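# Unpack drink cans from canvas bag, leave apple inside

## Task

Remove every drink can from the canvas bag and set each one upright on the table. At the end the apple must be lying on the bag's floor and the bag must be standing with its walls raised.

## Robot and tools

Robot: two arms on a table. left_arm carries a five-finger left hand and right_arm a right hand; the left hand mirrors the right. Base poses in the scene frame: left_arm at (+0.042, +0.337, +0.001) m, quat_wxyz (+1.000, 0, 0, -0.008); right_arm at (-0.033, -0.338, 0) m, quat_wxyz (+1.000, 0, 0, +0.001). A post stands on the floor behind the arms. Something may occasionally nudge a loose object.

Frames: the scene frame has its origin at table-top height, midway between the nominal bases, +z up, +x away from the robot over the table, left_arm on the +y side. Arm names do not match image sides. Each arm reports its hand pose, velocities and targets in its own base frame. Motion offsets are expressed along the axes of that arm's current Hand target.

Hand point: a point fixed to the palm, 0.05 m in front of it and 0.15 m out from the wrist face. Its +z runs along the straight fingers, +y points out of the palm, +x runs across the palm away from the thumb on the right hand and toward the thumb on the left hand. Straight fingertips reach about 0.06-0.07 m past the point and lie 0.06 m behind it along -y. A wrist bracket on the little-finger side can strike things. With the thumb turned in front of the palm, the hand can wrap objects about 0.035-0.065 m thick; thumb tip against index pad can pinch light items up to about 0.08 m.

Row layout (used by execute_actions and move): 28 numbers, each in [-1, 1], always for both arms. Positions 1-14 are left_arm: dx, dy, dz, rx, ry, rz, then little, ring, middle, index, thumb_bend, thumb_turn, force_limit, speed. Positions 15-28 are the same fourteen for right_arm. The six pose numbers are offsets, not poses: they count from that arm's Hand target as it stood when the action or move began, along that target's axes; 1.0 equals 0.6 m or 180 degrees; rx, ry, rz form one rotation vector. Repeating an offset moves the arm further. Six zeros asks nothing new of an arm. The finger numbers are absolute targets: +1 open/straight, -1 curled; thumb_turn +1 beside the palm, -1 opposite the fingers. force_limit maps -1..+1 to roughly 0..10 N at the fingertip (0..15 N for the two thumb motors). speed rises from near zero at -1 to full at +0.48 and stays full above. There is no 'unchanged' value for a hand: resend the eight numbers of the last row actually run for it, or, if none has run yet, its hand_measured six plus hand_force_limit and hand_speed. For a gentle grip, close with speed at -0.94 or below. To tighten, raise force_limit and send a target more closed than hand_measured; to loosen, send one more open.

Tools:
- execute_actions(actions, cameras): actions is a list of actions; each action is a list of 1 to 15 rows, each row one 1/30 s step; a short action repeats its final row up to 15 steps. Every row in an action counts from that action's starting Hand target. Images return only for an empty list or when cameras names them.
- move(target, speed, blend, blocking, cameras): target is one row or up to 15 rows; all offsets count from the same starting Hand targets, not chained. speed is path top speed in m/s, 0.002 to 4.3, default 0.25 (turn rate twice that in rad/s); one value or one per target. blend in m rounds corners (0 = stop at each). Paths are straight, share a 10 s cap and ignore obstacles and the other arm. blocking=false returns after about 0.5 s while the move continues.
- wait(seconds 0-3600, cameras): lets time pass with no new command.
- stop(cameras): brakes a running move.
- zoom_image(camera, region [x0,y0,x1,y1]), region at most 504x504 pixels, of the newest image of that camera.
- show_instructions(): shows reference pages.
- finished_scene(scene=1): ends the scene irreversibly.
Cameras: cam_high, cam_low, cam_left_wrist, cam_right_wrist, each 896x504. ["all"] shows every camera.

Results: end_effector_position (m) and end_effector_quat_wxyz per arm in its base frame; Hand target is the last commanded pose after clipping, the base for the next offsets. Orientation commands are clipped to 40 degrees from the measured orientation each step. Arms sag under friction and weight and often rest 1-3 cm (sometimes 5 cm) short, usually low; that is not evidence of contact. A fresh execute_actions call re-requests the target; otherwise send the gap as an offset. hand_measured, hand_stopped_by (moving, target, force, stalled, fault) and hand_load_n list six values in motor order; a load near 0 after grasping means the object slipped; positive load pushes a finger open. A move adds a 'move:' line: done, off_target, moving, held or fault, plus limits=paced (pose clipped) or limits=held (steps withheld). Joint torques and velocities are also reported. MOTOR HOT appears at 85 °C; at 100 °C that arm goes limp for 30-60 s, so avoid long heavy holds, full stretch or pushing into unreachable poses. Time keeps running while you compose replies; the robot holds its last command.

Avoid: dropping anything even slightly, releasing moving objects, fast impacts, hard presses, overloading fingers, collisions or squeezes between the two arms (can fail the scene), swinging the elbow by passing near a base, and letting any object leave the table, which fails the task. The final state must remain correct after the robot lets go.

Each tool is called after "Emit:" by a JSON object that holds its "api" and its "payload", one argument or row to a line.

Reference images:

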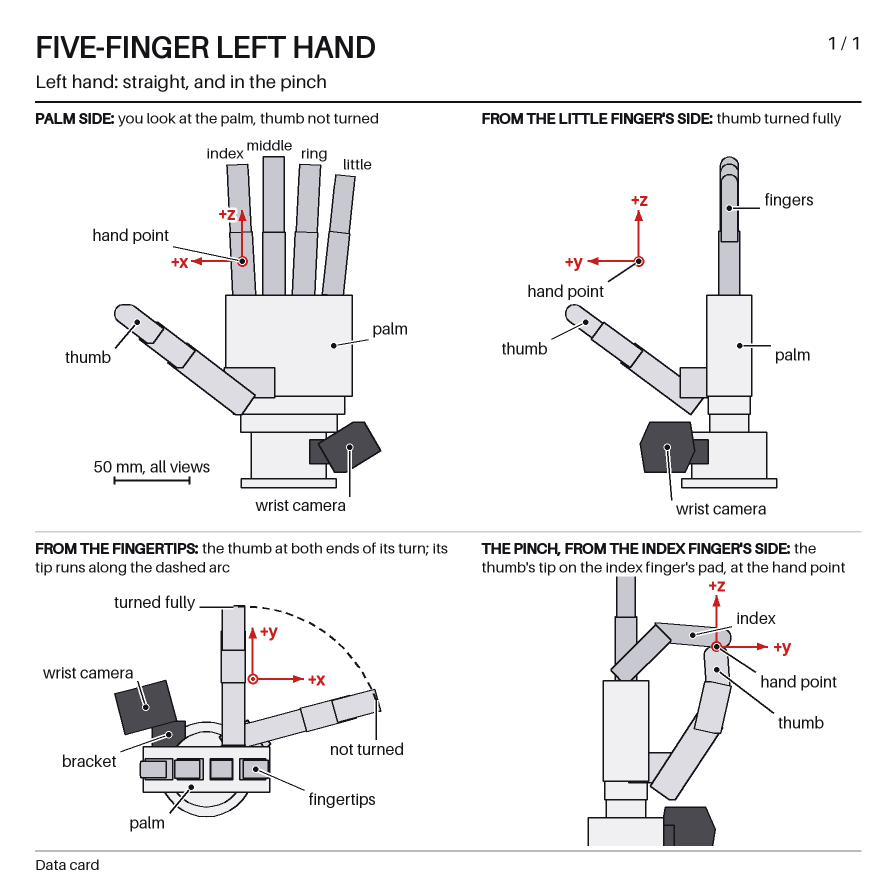

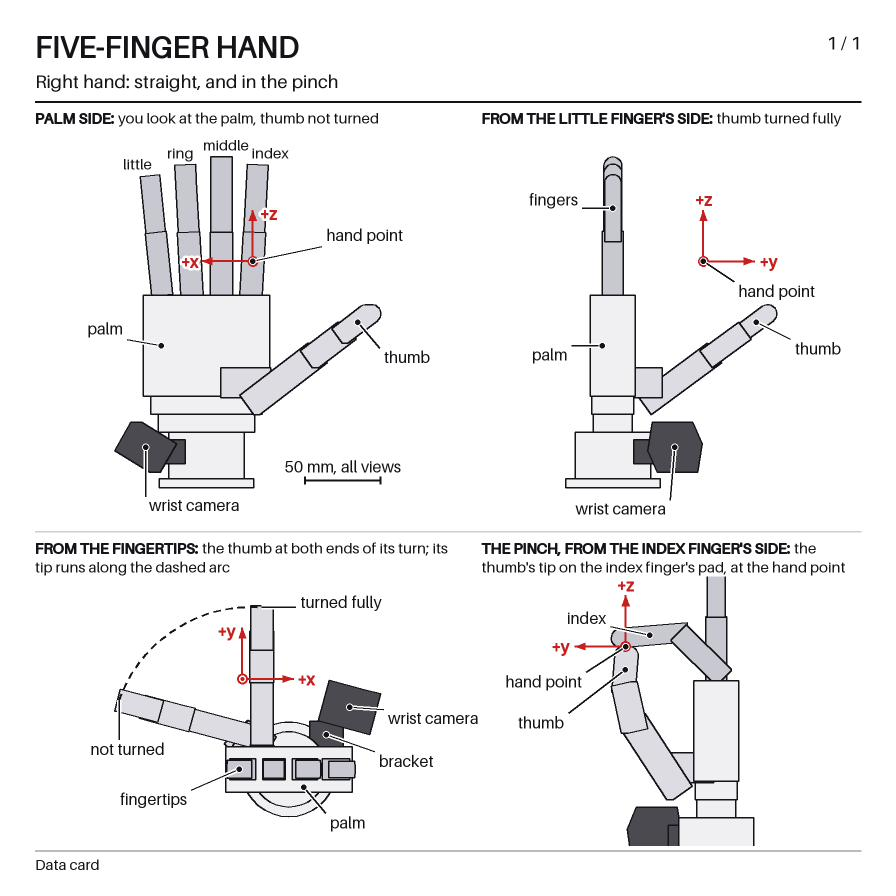

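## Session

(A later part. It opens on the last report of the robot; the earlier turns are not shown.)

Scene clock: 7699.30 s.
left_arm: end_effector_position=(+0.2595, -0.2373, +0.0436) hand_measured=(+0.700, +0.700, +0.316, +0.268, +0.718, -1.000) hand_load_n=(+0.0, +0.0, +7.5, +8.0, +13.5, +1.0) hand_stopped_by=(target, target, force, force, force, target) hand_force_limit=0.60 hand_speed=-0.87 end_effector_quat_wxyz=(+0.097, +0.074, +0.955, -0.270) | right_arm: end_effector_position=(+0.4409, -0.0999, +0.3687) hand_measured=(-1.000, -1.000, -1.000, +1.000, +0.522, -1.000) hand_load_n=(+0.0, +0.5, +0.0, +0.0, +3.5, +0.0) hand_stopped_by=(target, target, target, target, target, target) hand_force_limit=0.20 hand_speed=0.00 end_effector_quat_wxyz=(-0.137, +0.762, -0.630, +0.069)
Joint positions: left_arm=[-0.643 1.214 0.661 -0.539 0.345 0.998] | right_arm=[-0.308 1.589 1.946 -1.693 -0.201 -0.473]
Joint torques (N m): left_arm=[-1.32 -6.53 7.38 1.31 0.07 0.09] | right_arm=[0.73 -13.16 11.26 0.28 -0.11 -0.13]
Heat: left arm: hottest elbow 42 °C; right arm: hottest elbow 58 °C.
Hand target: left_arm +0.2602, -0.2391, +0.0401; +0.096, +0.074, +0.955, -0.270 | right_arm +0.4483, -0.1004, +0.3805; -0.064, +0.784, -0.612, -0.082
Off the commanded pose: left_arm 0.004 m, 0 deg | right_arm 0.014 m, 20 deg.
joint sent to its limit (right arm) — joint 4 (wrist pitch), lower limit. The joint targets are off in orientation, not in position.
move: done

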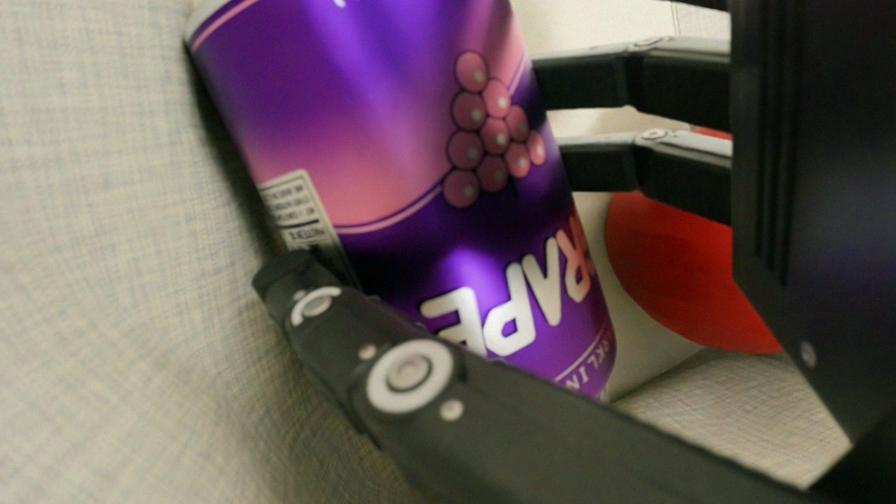

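Emit:
{"api": "move", "payload": {
  "target": [
    [-0.0535, -0.0545, -0.0328, 0, 0, 0, 0.7, 0.7, 0.0, 0.0, 0.2, -1, 0.6, -0.87, 0, 0, 0, 0, 0, 0, -1, -1, -1, 1, 0.52, -1, 0.2, 0.0]
  ],
  "speed": 0.02,
  "cameras": ["cam_left_wrist"]
}}

Scene clock: 7729.17 s.
left_arm: end_effector_position=(+0.2624, -0.2402, +0.0557) hand_measured=(+0.700, +0.700, +0.316, +0.268, +0.718, -1.000) hand_load_n=(+0.0, +0.0, +6.5, +8.5, +12.5, +2.0) hand_stopped_by=(target, target, force, force, force, target) hand_force_limit=0.60 hand_speed=-0.87 end_effector_quat_wxyz=(+0.074, +0.068, +0.962, -0.254) | right_arm: end_effector_position=(+0.4409, -0.0999, +0.3687) hand_measured=(-1.000, -1.000, -1.000, +1.000, +0.522, -1.000) hand_load_n=(+0.0, +0.0, +0.0, +0.0, +3.5, +0.0) hand_stopped_by=(target, target, target, target, target, target) hand_force_limit=0.20 hand_speed=0.00 end_effector_quat_wxyz=(-0.137, +0.762, -0.630, +0.069)
Joint positions: left_arm=[-0.647 1.243 0.733 -0.638 0.339 0.991] | right_arm=[-0.308 1.589 1.946 -1.693 -0.201 -0.473]
Joint torques (N m): left_arm=[-1.44 -8.64 12.77 0.68 0.16 0.08] | right_arm=[0.85 -13.04 11.26 0.27 -0.11 -0.13]
Heat: left arm: hottest elbow 41 °C; right arm: hottest elbow 58 °C.
Hand target: left_arm +0.2823, -0.2590, +0.0801; +0.096, +0.073, +0.955, -0.270 | right_arm +0.4483, -0.1004, +0.3805; -0.064, +0.784, -0.612, -0.082
Off the commanded pose: left_arm 0.037 m, 3 deg | right_arm 0.014 m, 20 deg.
joint sent to its limit (right arm) — joint 4 (wrist pitch), lower limit. The joint targets are off in orientation, not in position.
move: off_target (left_arm)

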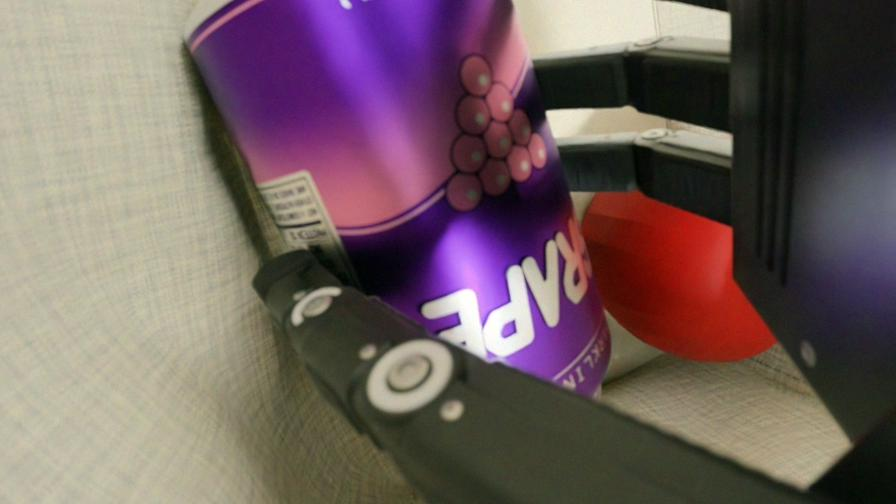

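Emit:
{"api": "move", "payload": {
  "target": [
    [-0.0100, -0.0180, -0.0270, 0, 0, 0, 0.7, 0.7, 0.0, 0.0, 0.2, -1, 0.6, -0.87, 0, 0, 0, 0, 0, 0, -1, -1, -1, 1, 0.52, -1, 0.2, 0.0]
  ],
  "speed": 0.01,
  "cameras": ["cam_left_wrist"]
}}

Scene clock: 7744.13 s.
left_arm: end_effector_position=(+0.2633, -0.2409, +0.0674) hand_measured=(+0.700, +0.700, +0.316, +0.268, +0.718, -1.000) hand_load_n=(+0.0, +0.0, +6.5, +8.5, +13.0, +1.5) hand_stopped_by=(target, target, force, force, force, target) hand_force_limit=0.60 hand_speed=-0.87 end_effector_quat_wxyz=(+0.065, +0.066, +0.964, -0.248) | right_arm: end_effector_position=(+0.4409, -0.0999, +0.3687) hand_measured=(-1.000, -1.000, -1.000, +1.000, +0.522, -1.000) hand_load_n=(+0.5, +0.0, +0.5, +0.0, +4.0, +0.0) hand_stopped_by=(target, target, target, target, target, target) hand_force_limit=0.20 hand_speed=0.00 end_effector_quat_wxyz=(-0.137, +0.762, -0.630, +0.069)
Joint positions: left_arm=[-0.647 1.244 0.772 -0.698 0.339 0.991] | right_arm=[-0.308 1.589 1.946 -1.693 -0.201 -0.473]
Joint torques (N m): left_arm=[-1.32 -10.58 12.97 0.73 0.18 0.07] | right_arm=[0.73 -13.1 11.26 0.28 -0.11 -0.14]
Heat: left arm: hottest elbow 42 °C; right arm: hottest elbow 58 °C.
Hand target: left_arm +0.2838, -0.2602, +0.1004; +0.096, +0.073, +0.955, -0.270 | right_arm +0.4483, -0.1004, +0.3805; -0.064, +0.784, -0.612, -0.082
Off the commanded pose: left_arm 0.043 m, 5 deg | right_arm 0.014 m, 20 deg.
joint sent to its limit (right arm) — joint 4 (wrist pitch), lower limit. The joint targets are off in orientation, not in position.
move: off_target (left_arm)

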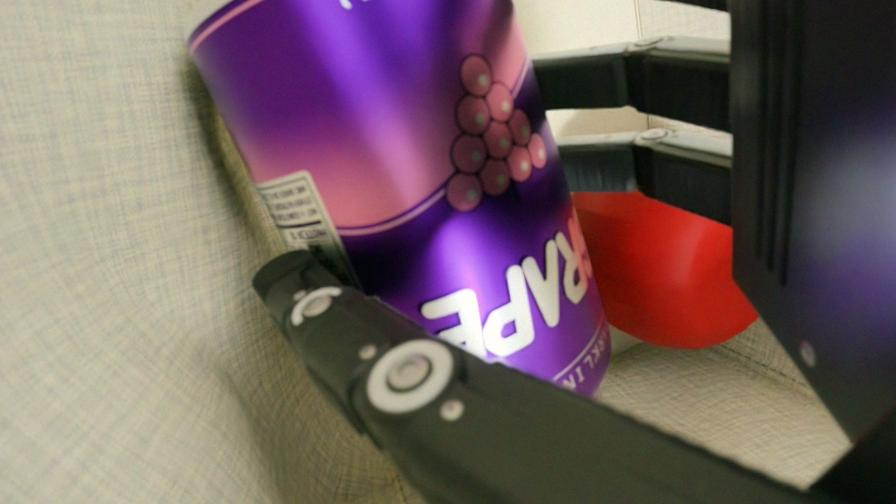

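Emit:
{"api": "move", "payload": {
  "target": [
    [-0.0200, -0.0345, -0.0530, 0, 0, 0, 0.7, 0.7, 0.0, 0.0, 0.2, -1, 0.6, -0.87, 0, 0, 0, 0, 0, 0, -1, -1, -1, 1, 0.52, -1, 0.2, 0.0]
  ],
  "speed": 0.015,
  "cameras": ["cam_left_wrist", "cam_high"]
}}

Scene clock: 7757.53 s.
left_arm: end_effector_position=(+0.2677, -0.2442, +0.1005) hand_measured=(+0.700, +0.700, +0.316, +0.268, +0.718, -1.000) hand_load_n=(+0.0, +0.0, +6.5, +8.5, +12.5, +2.0) hand_stopped_by=(target, target, force, force, force, target) hand_force_limit=0.60 hand_speed=-0.87 end_effector_quat_wxyz=(+0.059, +0.065, +0.966, -0.244) | right_arm: end_effector_position=(+0.4409, -0.0999, +0.3687) hand_measured=(-1.000, -1.000, -1.000, +1.000, +0.522, -1.000) hand_load_n=(+0.0, +0.0, +0.0, +0.0, +3.5, +0.0) hand_stopped_by=(target, target, target, target, target, target) hand_force_limit=0.20 hand_speed=0.00 end_effector_quat_wxyz=(-0.137, +0.762, -0.630, +0.069)
Joint positions: left_arm=[-0.647 1.228 0.856 -0.813 0.339 0.991] | right_arm=[-0.308 1.589 1.946 -1.693 -0.201 -0.473]
Joint torques (N m): left_arm=[-1.38 -12.04 13.42 0.59 0.2 0.07] | right_arm=[0.73 -13.1 11.28 0.27 -0.11 -0.14]
Heat: left arm: hottest elbow 44 °C; right arm: hottest elbow 58 °C.
Hand target: left_arm +0.2868, -0.2618, +0.1400; +0.096, +0.073, +0.955, -0.270 | right_arm +0.4483, -0.1004, +0.3805; -0.064, +0.784, -0.612, -0.082
Off the commanded pose: left_arm 0.047 m, 5 deg | right_arm 0.014 m, 20 deg.
joint sent to its limit (right arm) — joint 4 (wrist pitch), lower limit. The joint targets are off in orientation, not in position.
move: off_target (left_arm)
Images, in order (width x height): cam_high 896x504, cam_left_wrist 896x504.

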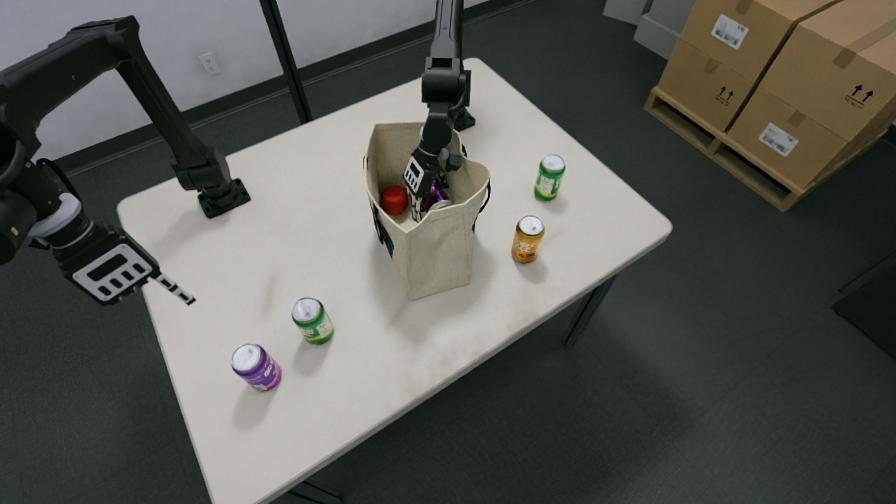

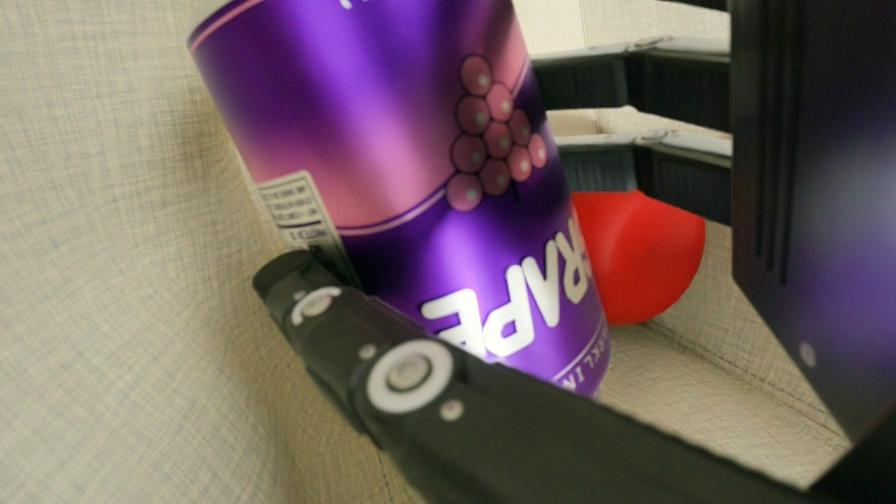

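Emit:
{"api": "move", "payload": {
  "target": [
    [-0.0340, -0.0976, -0.1317, 0, 0, 0, 0.7, 0.7, 0.0, 0.0, 0.2, -1, 0.6, -0.87, 0, 0, 0, 0, 0, 0, -1, -1, -1, 1, 0.52, -1, 0.2, 0.0]
  ],
  "speed": 0.025,
  "cameras": ["cam_left_wrist", "cam_high"]
}}

Scene clock: 7772.70 s.
left_arm: end_effector_position=(+0.2728, -0.2580, +0.1971) hand_measured=(+0.700, +0.700, +0.316, +0.268, +0.718, -1.000) hand_load_n=(+0.0, +0.0, +6.5, +9.0, +12.5, +1.5) hand_stopped_by=(target, target, force, force, force, target) hand_force_limit=0.60 hand_speed=-0.87 end_effector_quat_wxyz=(+0.059, +0.065, +0.966, -0.243) | right_arm: end_effector_position=(+0.4409, -0.0999, +0.3687) hand_measured=(-1.000, -1.000, -1.000, +1.000, +0.522, -1.000) hand_load_n=(+0.0, +0.5, +0.0, +0.0, +3.5, +0.0) hand_stopped_by=(target, target, target, target, target, target) hand_force_limit=0.20 hand_speed=0.00 end_effector_quat_wxyz=(-0.137, +0.762, -0.630, +0.069)
Joint positions: left_arm=[-0.671 1.198 1.093 -1.075 0.328 0.97] | right_arm=[-0.308 1.589 1.946 -1.693 -0.201 -0.473]
Joint torques (N m): left_arm=[-1.61 -11.69 14.16 0.69 0.16 0.06] | right_arm=[0.85 -13.22 11.28 0.28 -0.11 -0.14]
Heat: left arm: hottest elbow 45 °C; right arm: hottest elbow 58 °C.
Hand target: left_arm +0.2839, -0.2712, +0.2399; +0.096, +0.073, +0.955, -0.270 | right_arm +0.4483, -0.1004, +0.3805; -0.064, +0.784, -0.612, -0.082
Off the commanded pose: left_arm 0.046 m, 6 deg | right_arm 0.014 m, 20 deg.
joint sent to its limit (right arm) — joint 4 (wrist pitch), lower limit. The joint targets are off in orientation, not in position.
move: off_target (left_arm)
Images, in order (width x height): cam_high 896x504, cam_left_wrist 896x504.

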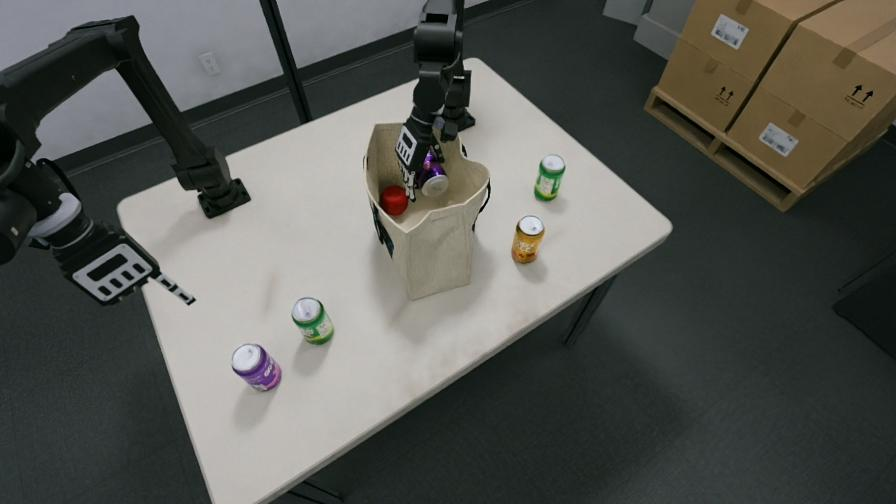

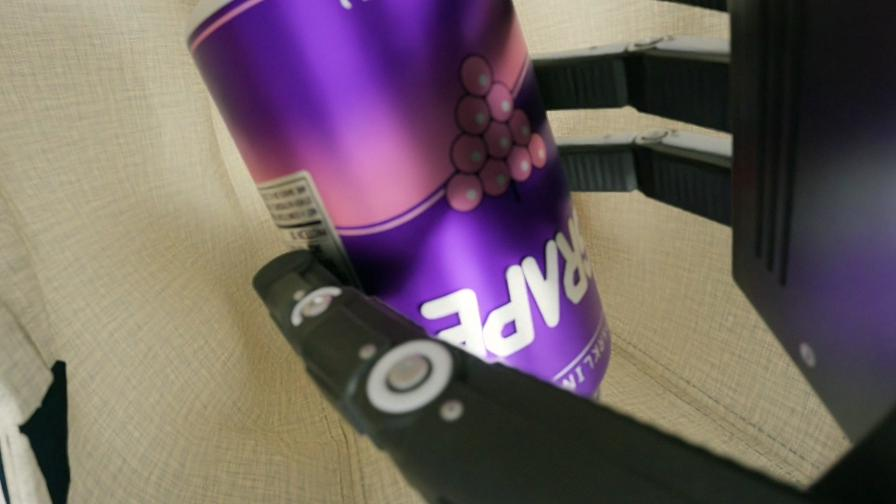

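Emit:
{"api": "move", "payload": {
  "target": [
    [-0.0748, -0.1667, -0.2789, 0, 0, 0, 0.7, 0.7, 0.0, 0.0, 0.2, -1, 0.6, -0.87, 0, 0, 0, 0, 0, 0, -1, -1, -1, 1, 0.52, -1, 0.2, 0.0]
  ],
  "speed": 0.04,
  "cameras": ["cam_left_wrist", "cam_high"]
}}

Scene clock: 8000.33 s.
left_arm: end_effector_position=(+0.2826, -0.2658, +0.4132) hand_measured=(+0.700, +0.700, +0.316, +0.268, +0.718, -1.000) hand_load_n=(+0.0, +0.0, +6.5, +8.5, +13.0, +2.0) hand_stopped_by=(target, target, force, force, force, target) hand_force_limit=0.60 hand_speed=-0.87 end_effector_quat_wxyz=(+0.073, +0.068, +0.962, -0.253) | right_arm: end_effector_position=(+0.4409, -0.0999, +0.3687) hand_measured=(-1.000, -1.000, -1.000, +1.000, +0.522, -1.000) hand_load_n=(+0.0, +0.0, +0.0, +0.0, +3.5, +0.5) hand_stopped_by=(target, target, target, target, target, target) hand_force_limit=0.20 hand_speed=0.00 end_effector_quat_wxyz=(-0.137, +0.762, -0.630, +0.069)
Joint positions: left_arm=[-0.671 1.302 1.759 -1.601 0.328 0.969] | right_arm=[-0.308 1.589 1.946 -1.693 -0.201 -0.473]
Joint torques (N m): left_arm=[-1.55 -9.93 13 0.72 0.17 0.07] | right_arm=[0.73 -13.04 11.28 0.28 -0.11 -0.14]
Heat: left arm: hottest elbow 55 °C; right arm: hottest elbow 58 °C.
Hand target: left_arm +0.2842, -0.2711, +0.4400; +0.096, +0.073, +0.955, -0.270 | right_arm +0.4483, -0.1004, +0.3805; -0.064, +0.784, -0.612, -0.082
Off the commanded pose: left_arm 0.027 m, 3 deg | right_arm 0.014 m, 20 deg.
joint sent to its limit (right arm) — joint 4 (wrist pitch), lower limit. The joint targets are off in orientation, not in position.
move: off_target (left_arm)
Images, in order (width x height): cam_high 896x504, cam_left_wrist 896x504.

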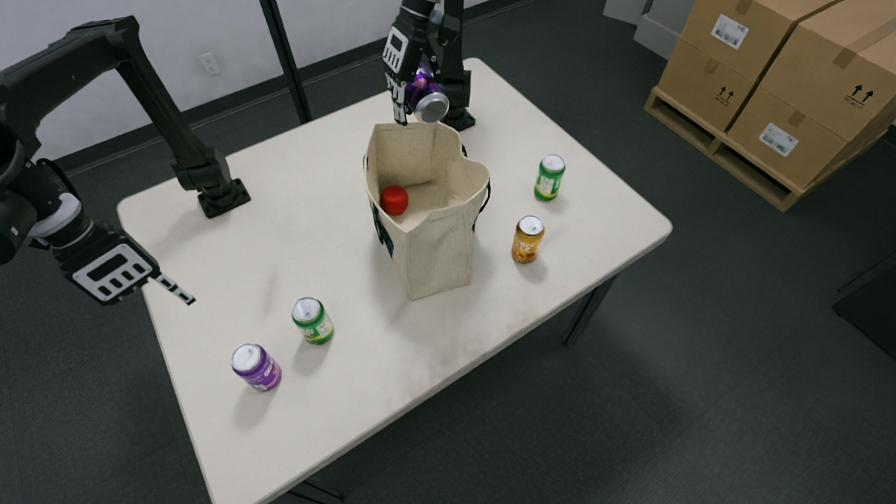

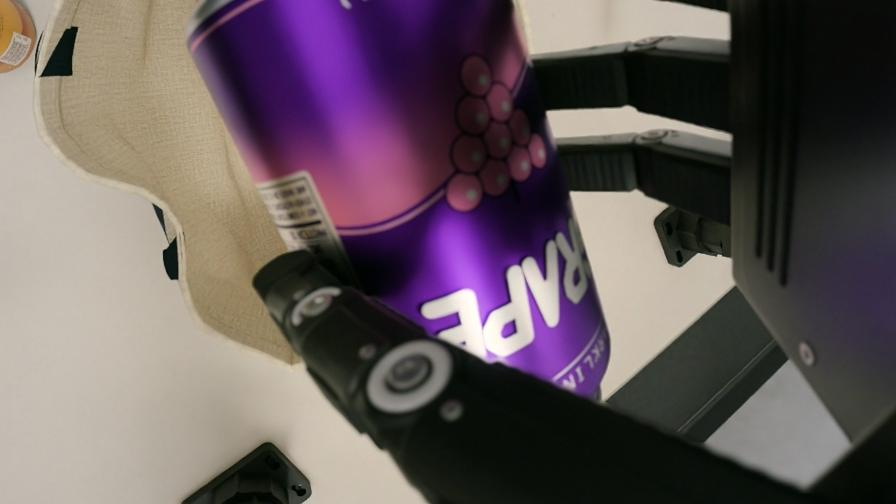

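Emit:
{"api": "move", "payload": {
  "target": [
    [-0.0118, 0.1134, -0.0447, -0.0452, -0.1274, -0.3433, 0.7, 0.7, 0.0, 0.0, 0.2, -1, 0.6, -0.87, 0, 0, 0, 0, 0, 0, -1, -1, -1, 1, 0.52, -1, 0.2, 0.0]
  ],
  "speed": 0.1,
  "cameras": ["cam_left_wrist", "cam_high"]
}}

Scene clock: 8017.87 s.
left_arm: end_effector_position=(+0.3067, -0.2059, +0.4117) hand_measured=(+0.700, +0.700, +0.316, +0.268, +0.718, -1.000) hand_load_n=(+0.0, +0.0, +7.0, +8.5, +13.0, +1.5) hand_stopped_by=(target, target, force, force, force, target) hand_force_limit=0.60 hand_speed=-0.87 end_effector_quat_wxyz=(+0.116, -0.479, +0.846, -0.204) | right_arm: end_effector_position=(+0.4409, -0.0999, +0.3687) hand_measured=(-1.000, -1.000, -1.000, +1.000, +0.522, -1.000) hand_load_n=(+0.0, +0.0, +0.0, +0.0, +3.5, +0.5) hand_stopped_by=(target, target, target, target, target, target) hand_force_limit=0.20 hand_speed=0.00 end_effector_quat_wxyz=(-0.137, +0.762, -0.630, +0.069)
Joint positions: left_arm=[-0.504 1.225 1.68 -1.552 0.016 0.034] | right_arm=[-0.308 1.589 1.946 -1.693 -0.201 -0.473]
Joint torques (N m): left_arm=[-0.26 -11.63 8.95 0.99 -0.09 0.04] | right_arm=[0.73 -13.1 11.28 0.27 -0.11 -0.14]
Heat: left arm: hottest elbow 53 °C; right arm: hottest elbow 58 °C.
Hand target: left_arm +0.3003, -0.2001, +0.4299; +0.129, -0.483, +0.837, -0.224 | right_arm +0.4483, -0.1004, +0.3805; -0.064, +0.784, -0.612, -0.082
Off the commanded pose: left_arm 0.020 m, 3 deg | right_arm 0.014 m, 20 deg.
joint sent to its limit (right arm) — joint 4 (wrist pitch), lower limit. The joint targets are off in orientation, not in position.
move: off_target (left_arm)
Images, in order (width x height): cam_high 896x504, cam_left_wrist 896x504.

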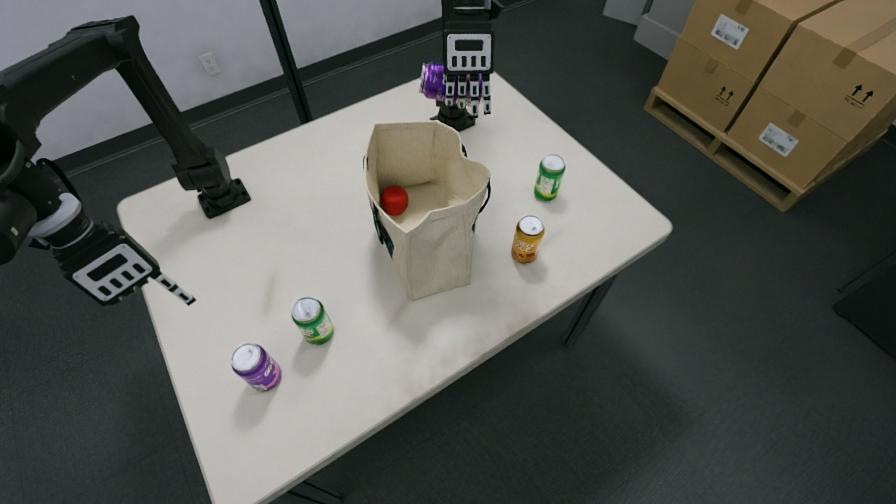

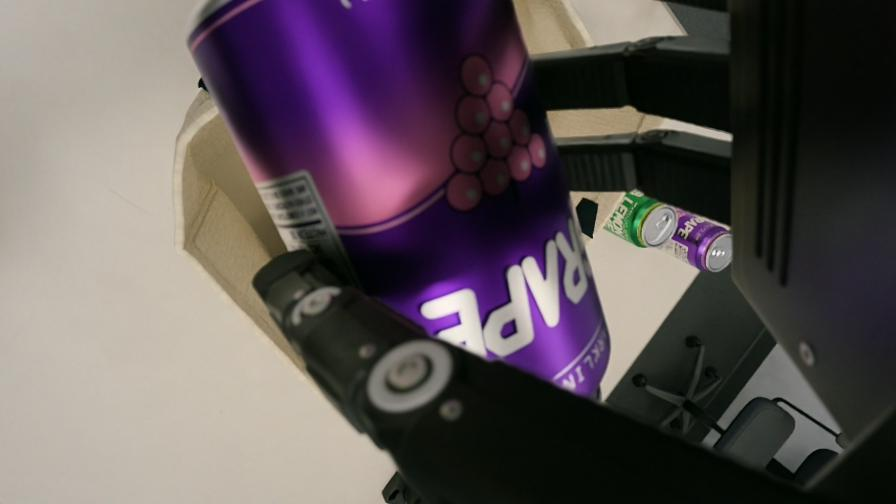

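Emit:
{"api": "move", "payload": {
  "target": [
    [-0.1427, 0.0047, 0.0358, 0.036, -0.036, -0.576, 0.7, 0.7, 0.0, 0.0, 0.2, -1, 0.6, -0.87, 0, 0, 0, 0, 0, 0, -1, -1, -1, 1, 0.52, -1, 0.2, 0.0]
  ],
  "speed": 0.12,
  "cameras": ["cam_left_wrist", "cam_high", "cam_low"]
}}

Scene clock: 8043.50 s.
left_arm: end_effector_position=(+0.3486, -0.1315, +0.3856) hand_measured=(+0.700, +0.700, +0.316, +0.268, +0.718, -1.000) hand_load_n=(+0.0, +0.0, +8.0, +9.0, +12.5, +0.0) hand_stopped_by=(target, target, force, force, force, target) hand_force_limit=0.60 hand_speed=-0.87 end_effector_quat_wxyz=(+0.027, +0.967, -0.130, +0.219) | right_arm: end_effector_position=(+0.4409, -0.0999, +0.3687) hand_measured=(-1.000, -1.000, -1.000, +1.000, +0.522, -1.000) hand_load_n=(+0.0, +0.0, +0.0, +0.0, +3.5, +0.0) hand_stopped_by=(target, target, target, target, target, target) hand_force_limit=0.20 hand_speed=0.00 end_effector_quat_wxyz=(-0.137, +0.762, -0.630, +0.069)
Joint positions: left_arm=[-0.171 0.987 1.336 -1.476 0.037 -1.483] | right_arm=[-0.308 1.589 1.946 -1.693 -0.201 -0.473]
Joint torques (N m): left_arm=[-0.32 -7.71 9.47 1.83 0.21 -0.06] | right_arm=[0.79 -13.04 11.26 0.28 -0.11 -0.14]
Heat: left arm: hottest elbow 50 °C; right arm: hottest elbow 58 °C.
Hand target: left_arm +0.3502, -0.1301, +0.4099; +0.032, +0.959, -0.118, +0.257 | right_arm +0.4483, -0.1004, +0.3805; -0.064, +0.784, -0.612, -0.082
Off the commanded pose: left_arm 0.024 m, 5 deg | right_arm 0.014 m, 20 deg.
joint sent to its limit (right arm) — joint 4 (wrist pitch), lower limit. The joint targets are off in orientation, not in position.
move: off_target (left_arm)
Images, in order (width x height): cam_high 896x504, cam_low 896x504, cam_left_wrist 896x504.

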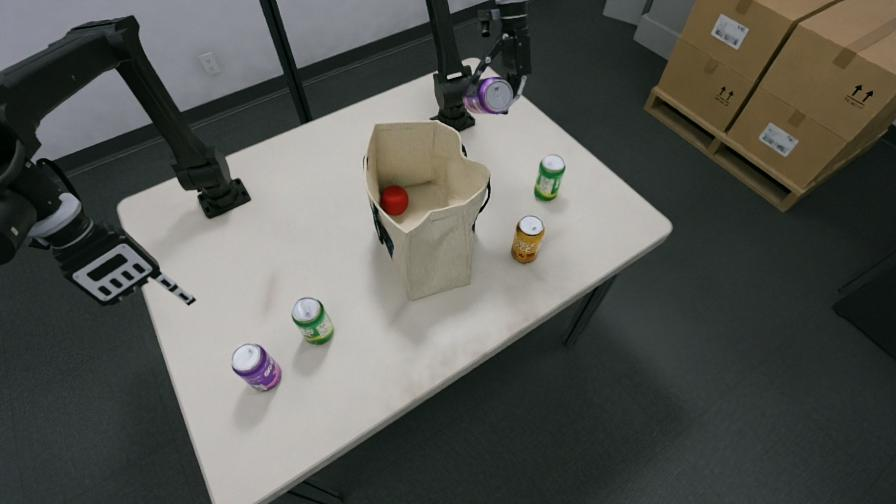

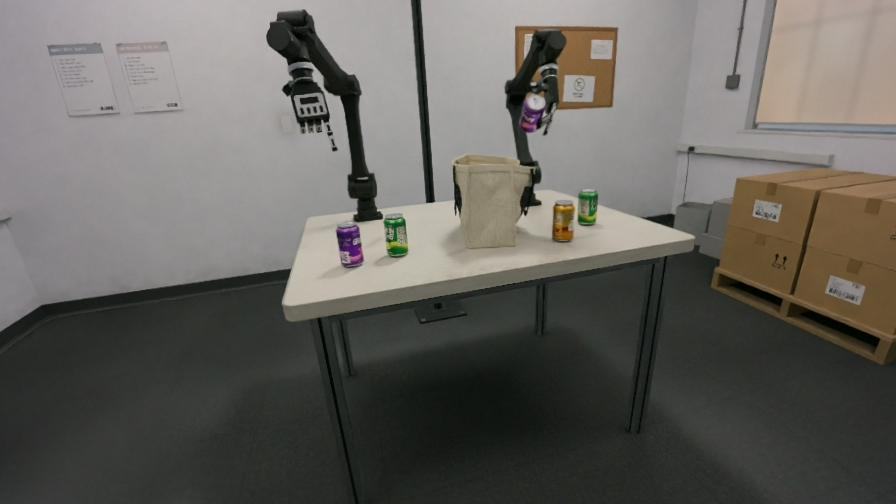

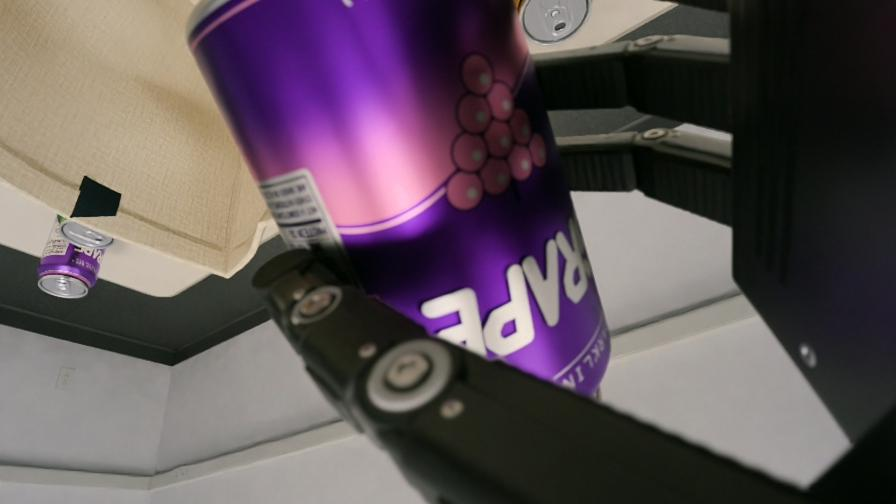

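Emit:
{"api": "move", "payload": {
  "target": [
    [-0.1208, -0.0692, 0.2382, 0, 0.2111, 0, 0.7, 0.7, 0.0, 0.0, 0.2, -1, 0.6, -0.87, 0, 0, 0, 0, 0, 0, -1, -1, -1, 1, 0.52, -1, 0.2, 0.0]
  ],
  "speed": 0.06,
  "cameras": ["cam_left_wrist", "cam_high", "cam_low"]
}}

Scene clock: 8069.40 s.
left_arm: end_effector_position=(+0.3600, -0.0945, +0.2186) hand_measured=(+0.700, +0.700, +0.314, +0.268, +0.718, -1.000) hand_load_n=(+0.0, +0.0, +3.5, +9.5, +10.5, -3.0) hand_stopped_by=(target, target, force, force, force, target) hand_force_limit=0.60 hand_speed=-0.87 end_effector_quat_wxyz=(+0.067, +0.844, -0.110, +0.520) | right_arm: end_effector_position=(+0.4409, -0.0999, +0.3687) hand_measured=(-1.000, -1.000, -1.000, +1.000, +0.522, -1.000) hand_load_n=(+0.0, +0.0, +0.0, +0.0, +3.5, +0.0) hand_stopped_by=(target, target, target, target, target, target) hand_force_limit=0.20 hand_speed=0.00 end_effector_quat_wxyz=(-0.137, +0.762, -0.630, +0.069)
Joint positions: left_arm=[0.061 0.646 0.383 -0.224 0.284 -1.422] | right_arm=[-0.308 1.589 1.946 -1.693 -0.201 -0.473]
Joint torques (N m): left_arm=[-0.15 -2.08 10.84 3.15 0.42 -0.22] | right_arm=[0.73 -13.1 11.29 0.28 -0.11 -0.14]
Heat: left arm: hottest elbow 50 °C; right arm: hottest elbow 58 °C.
Hand target: left_arm +0.3686, -0.0921, +0.2497; +0.069, +0.823, -0.101, +0.555 | right_arm +0.4483, -0.1004, +0.3805; -0.064, +0.784, -0.612, -0.082
Off the commanded pose: left_arm 0.032 m, 5 deg | right_arm 0.014 m, 20 deg.
joint sent to its limit (right arm) — joint 4 (wrist pitch), lower limit. The joint targets are off in orientation, not in position.
move: off_target (left_arm)
Images, in order (width x height): cam_high 896x504, cam_low 896x504, cam_left_wrist 896x504.

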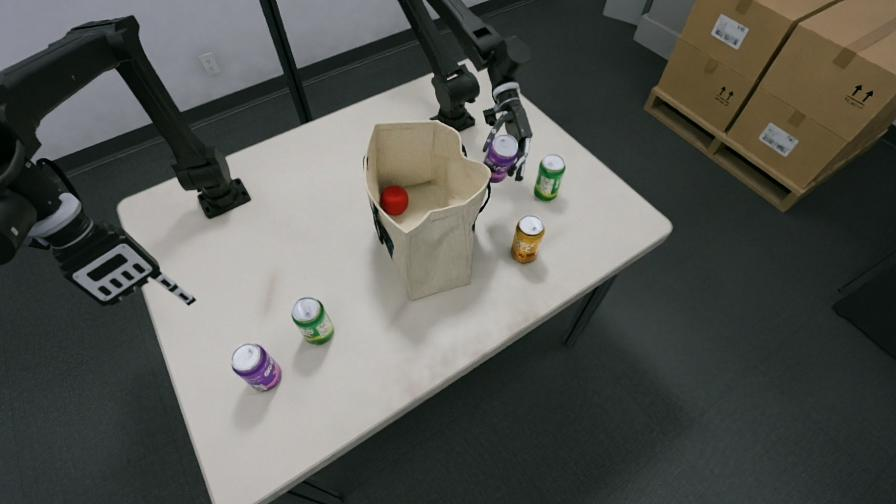

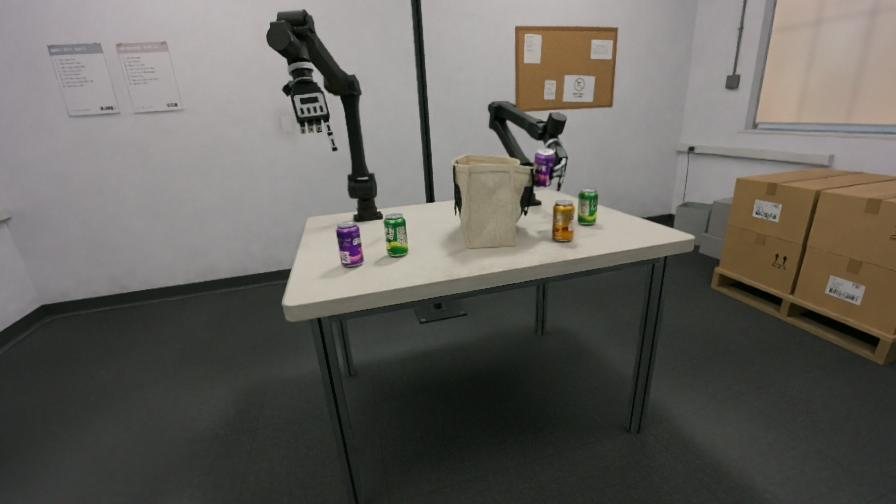

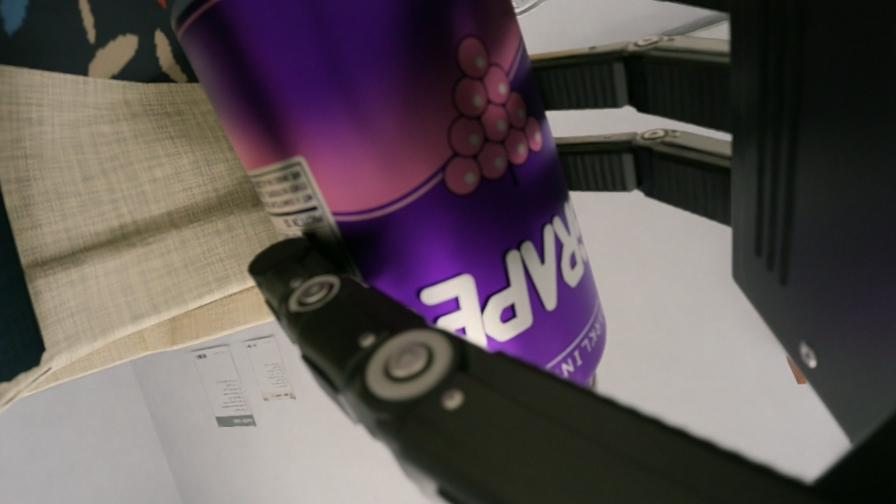

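Emit:
{"api": "move", "payload": {
  "target": [
    [-0.2163, 0, 0.0875, 0, 0, 0, 0.7, 0.7, 0.0, 0.0, 0.2, -1, 0.6, -0.87, 0, 0, 0, 0, 0, 0, -1, -1, -1, 1, 0.52, -1, 0.2, 0.0]
  ],
  "speed": 0.04,
  "cameras": ["cam_left_wrist", "cam_high", "cam_low"]
}}

Emit:
{"api": "zoom_image", "payload": {
  "camera": "cam_low",
  "region": [440, 120, 640, 260]
}}

Scene clock: 8097.03 s.
left_arm: end_effector_position=(+0.3574, -0.0947, +0.0891) hand_measured=(+0.700, +0.700, +0.314, +0.268, +0.718, -1.000) hand_load_n=(+0.0, +0.0, +3.0, +9.5, +10.5, -3.0) hand_stopped_by=(target, target, force, force, force, target) hand_force_limit=0.60 hand_speed=-0.87 end_effector_quat_wxyz=(+0.066, +0.840, -0.111, +0.528) | right_arm: end_effector_position=(+0.4409, -0.0999, +0.3687) hand_measured=(-1.000, -1.000, -1.000, +1.000, +0.522, -1.000) hand_load_n=(+0.0, +0.0, +0.0, +0.0, +3.5, +0.0) hand_stopped_by=(target, target, target, target, target, target) hand_force_limit=0.20 hand_speed=0.00 end_effector_quat_wxyz=(-0.137, +0.762, -0.630, +0.069)
Joint positions: left_arm=[0.061 1.12 0.121 0.529 0.284 -1.422] | right_arm=[-0.308 1.589 1.946 -1.693 -0.201 -0.473]
Joint torques (N m): left_arm=[-0.32 -3.49 6.84 3.14 0.31 -0.25] | right_arm=[0.67 -13.1 11.26 0.28 -0.11 -0.14]
Heat: left arm: hottest elbow 50 °C; right arm: hottest elbow 58 °C.
Hand target: left_arm +0.3685, -0.0923, +0.1096; +0.069, +0.823, -0.101, +0.554 | right_arm +0.4483, -0.1004, +0.3805; -0.064, +0.784, -0.612, -0.082
Off the commanded pose: left_arm 0.023 m, 4 deg | right_arm 0.014 m, 20 deg.
joint sent to its limit (right arm) — joint 4 (wrist pitch), lower limit. The joint targets are off in orientation, not in position.
move: off_target (left_arm)
Images, in order (width x height): cam_high 896x504, cam_low 896x504, cam_left_wrist 896x504.

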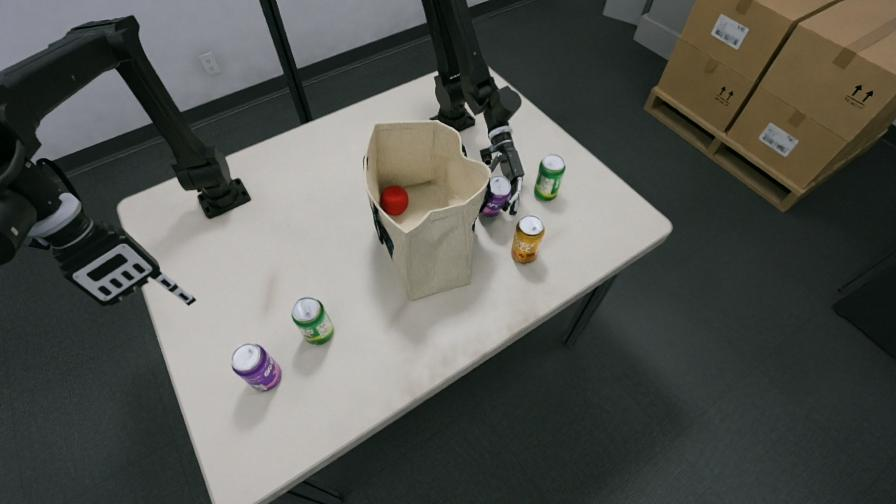

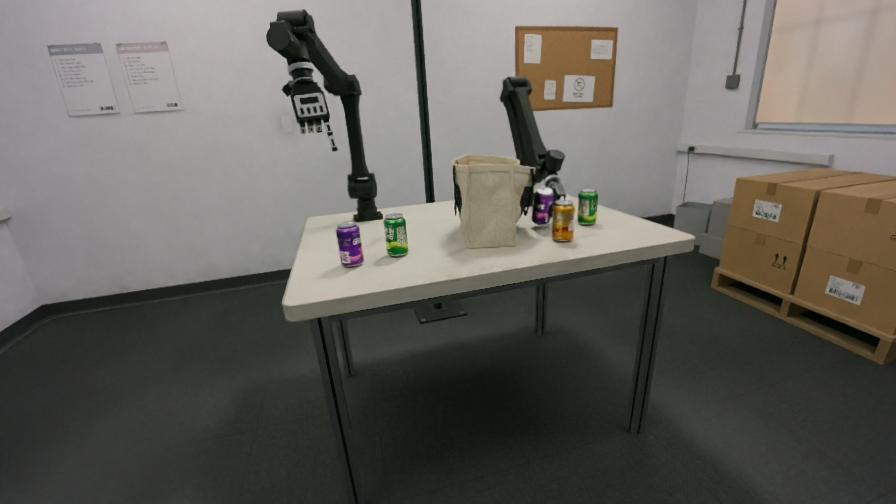

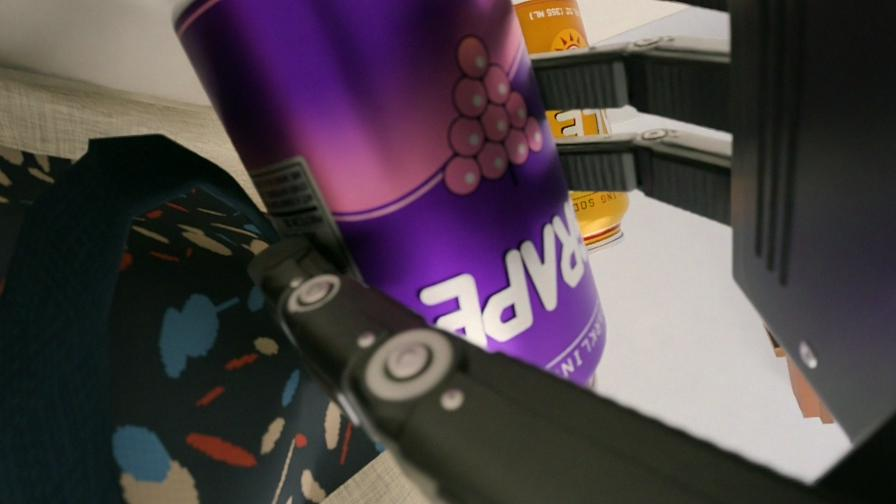

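Scaled by 2.520 from the camera's image (finer frame: 1280x720).

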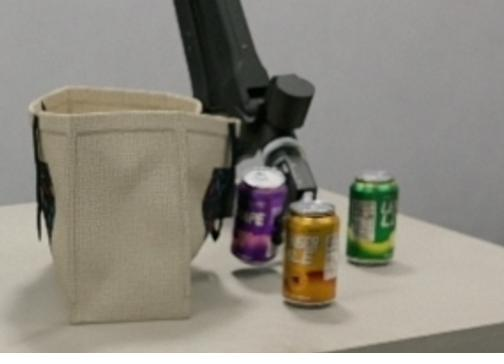

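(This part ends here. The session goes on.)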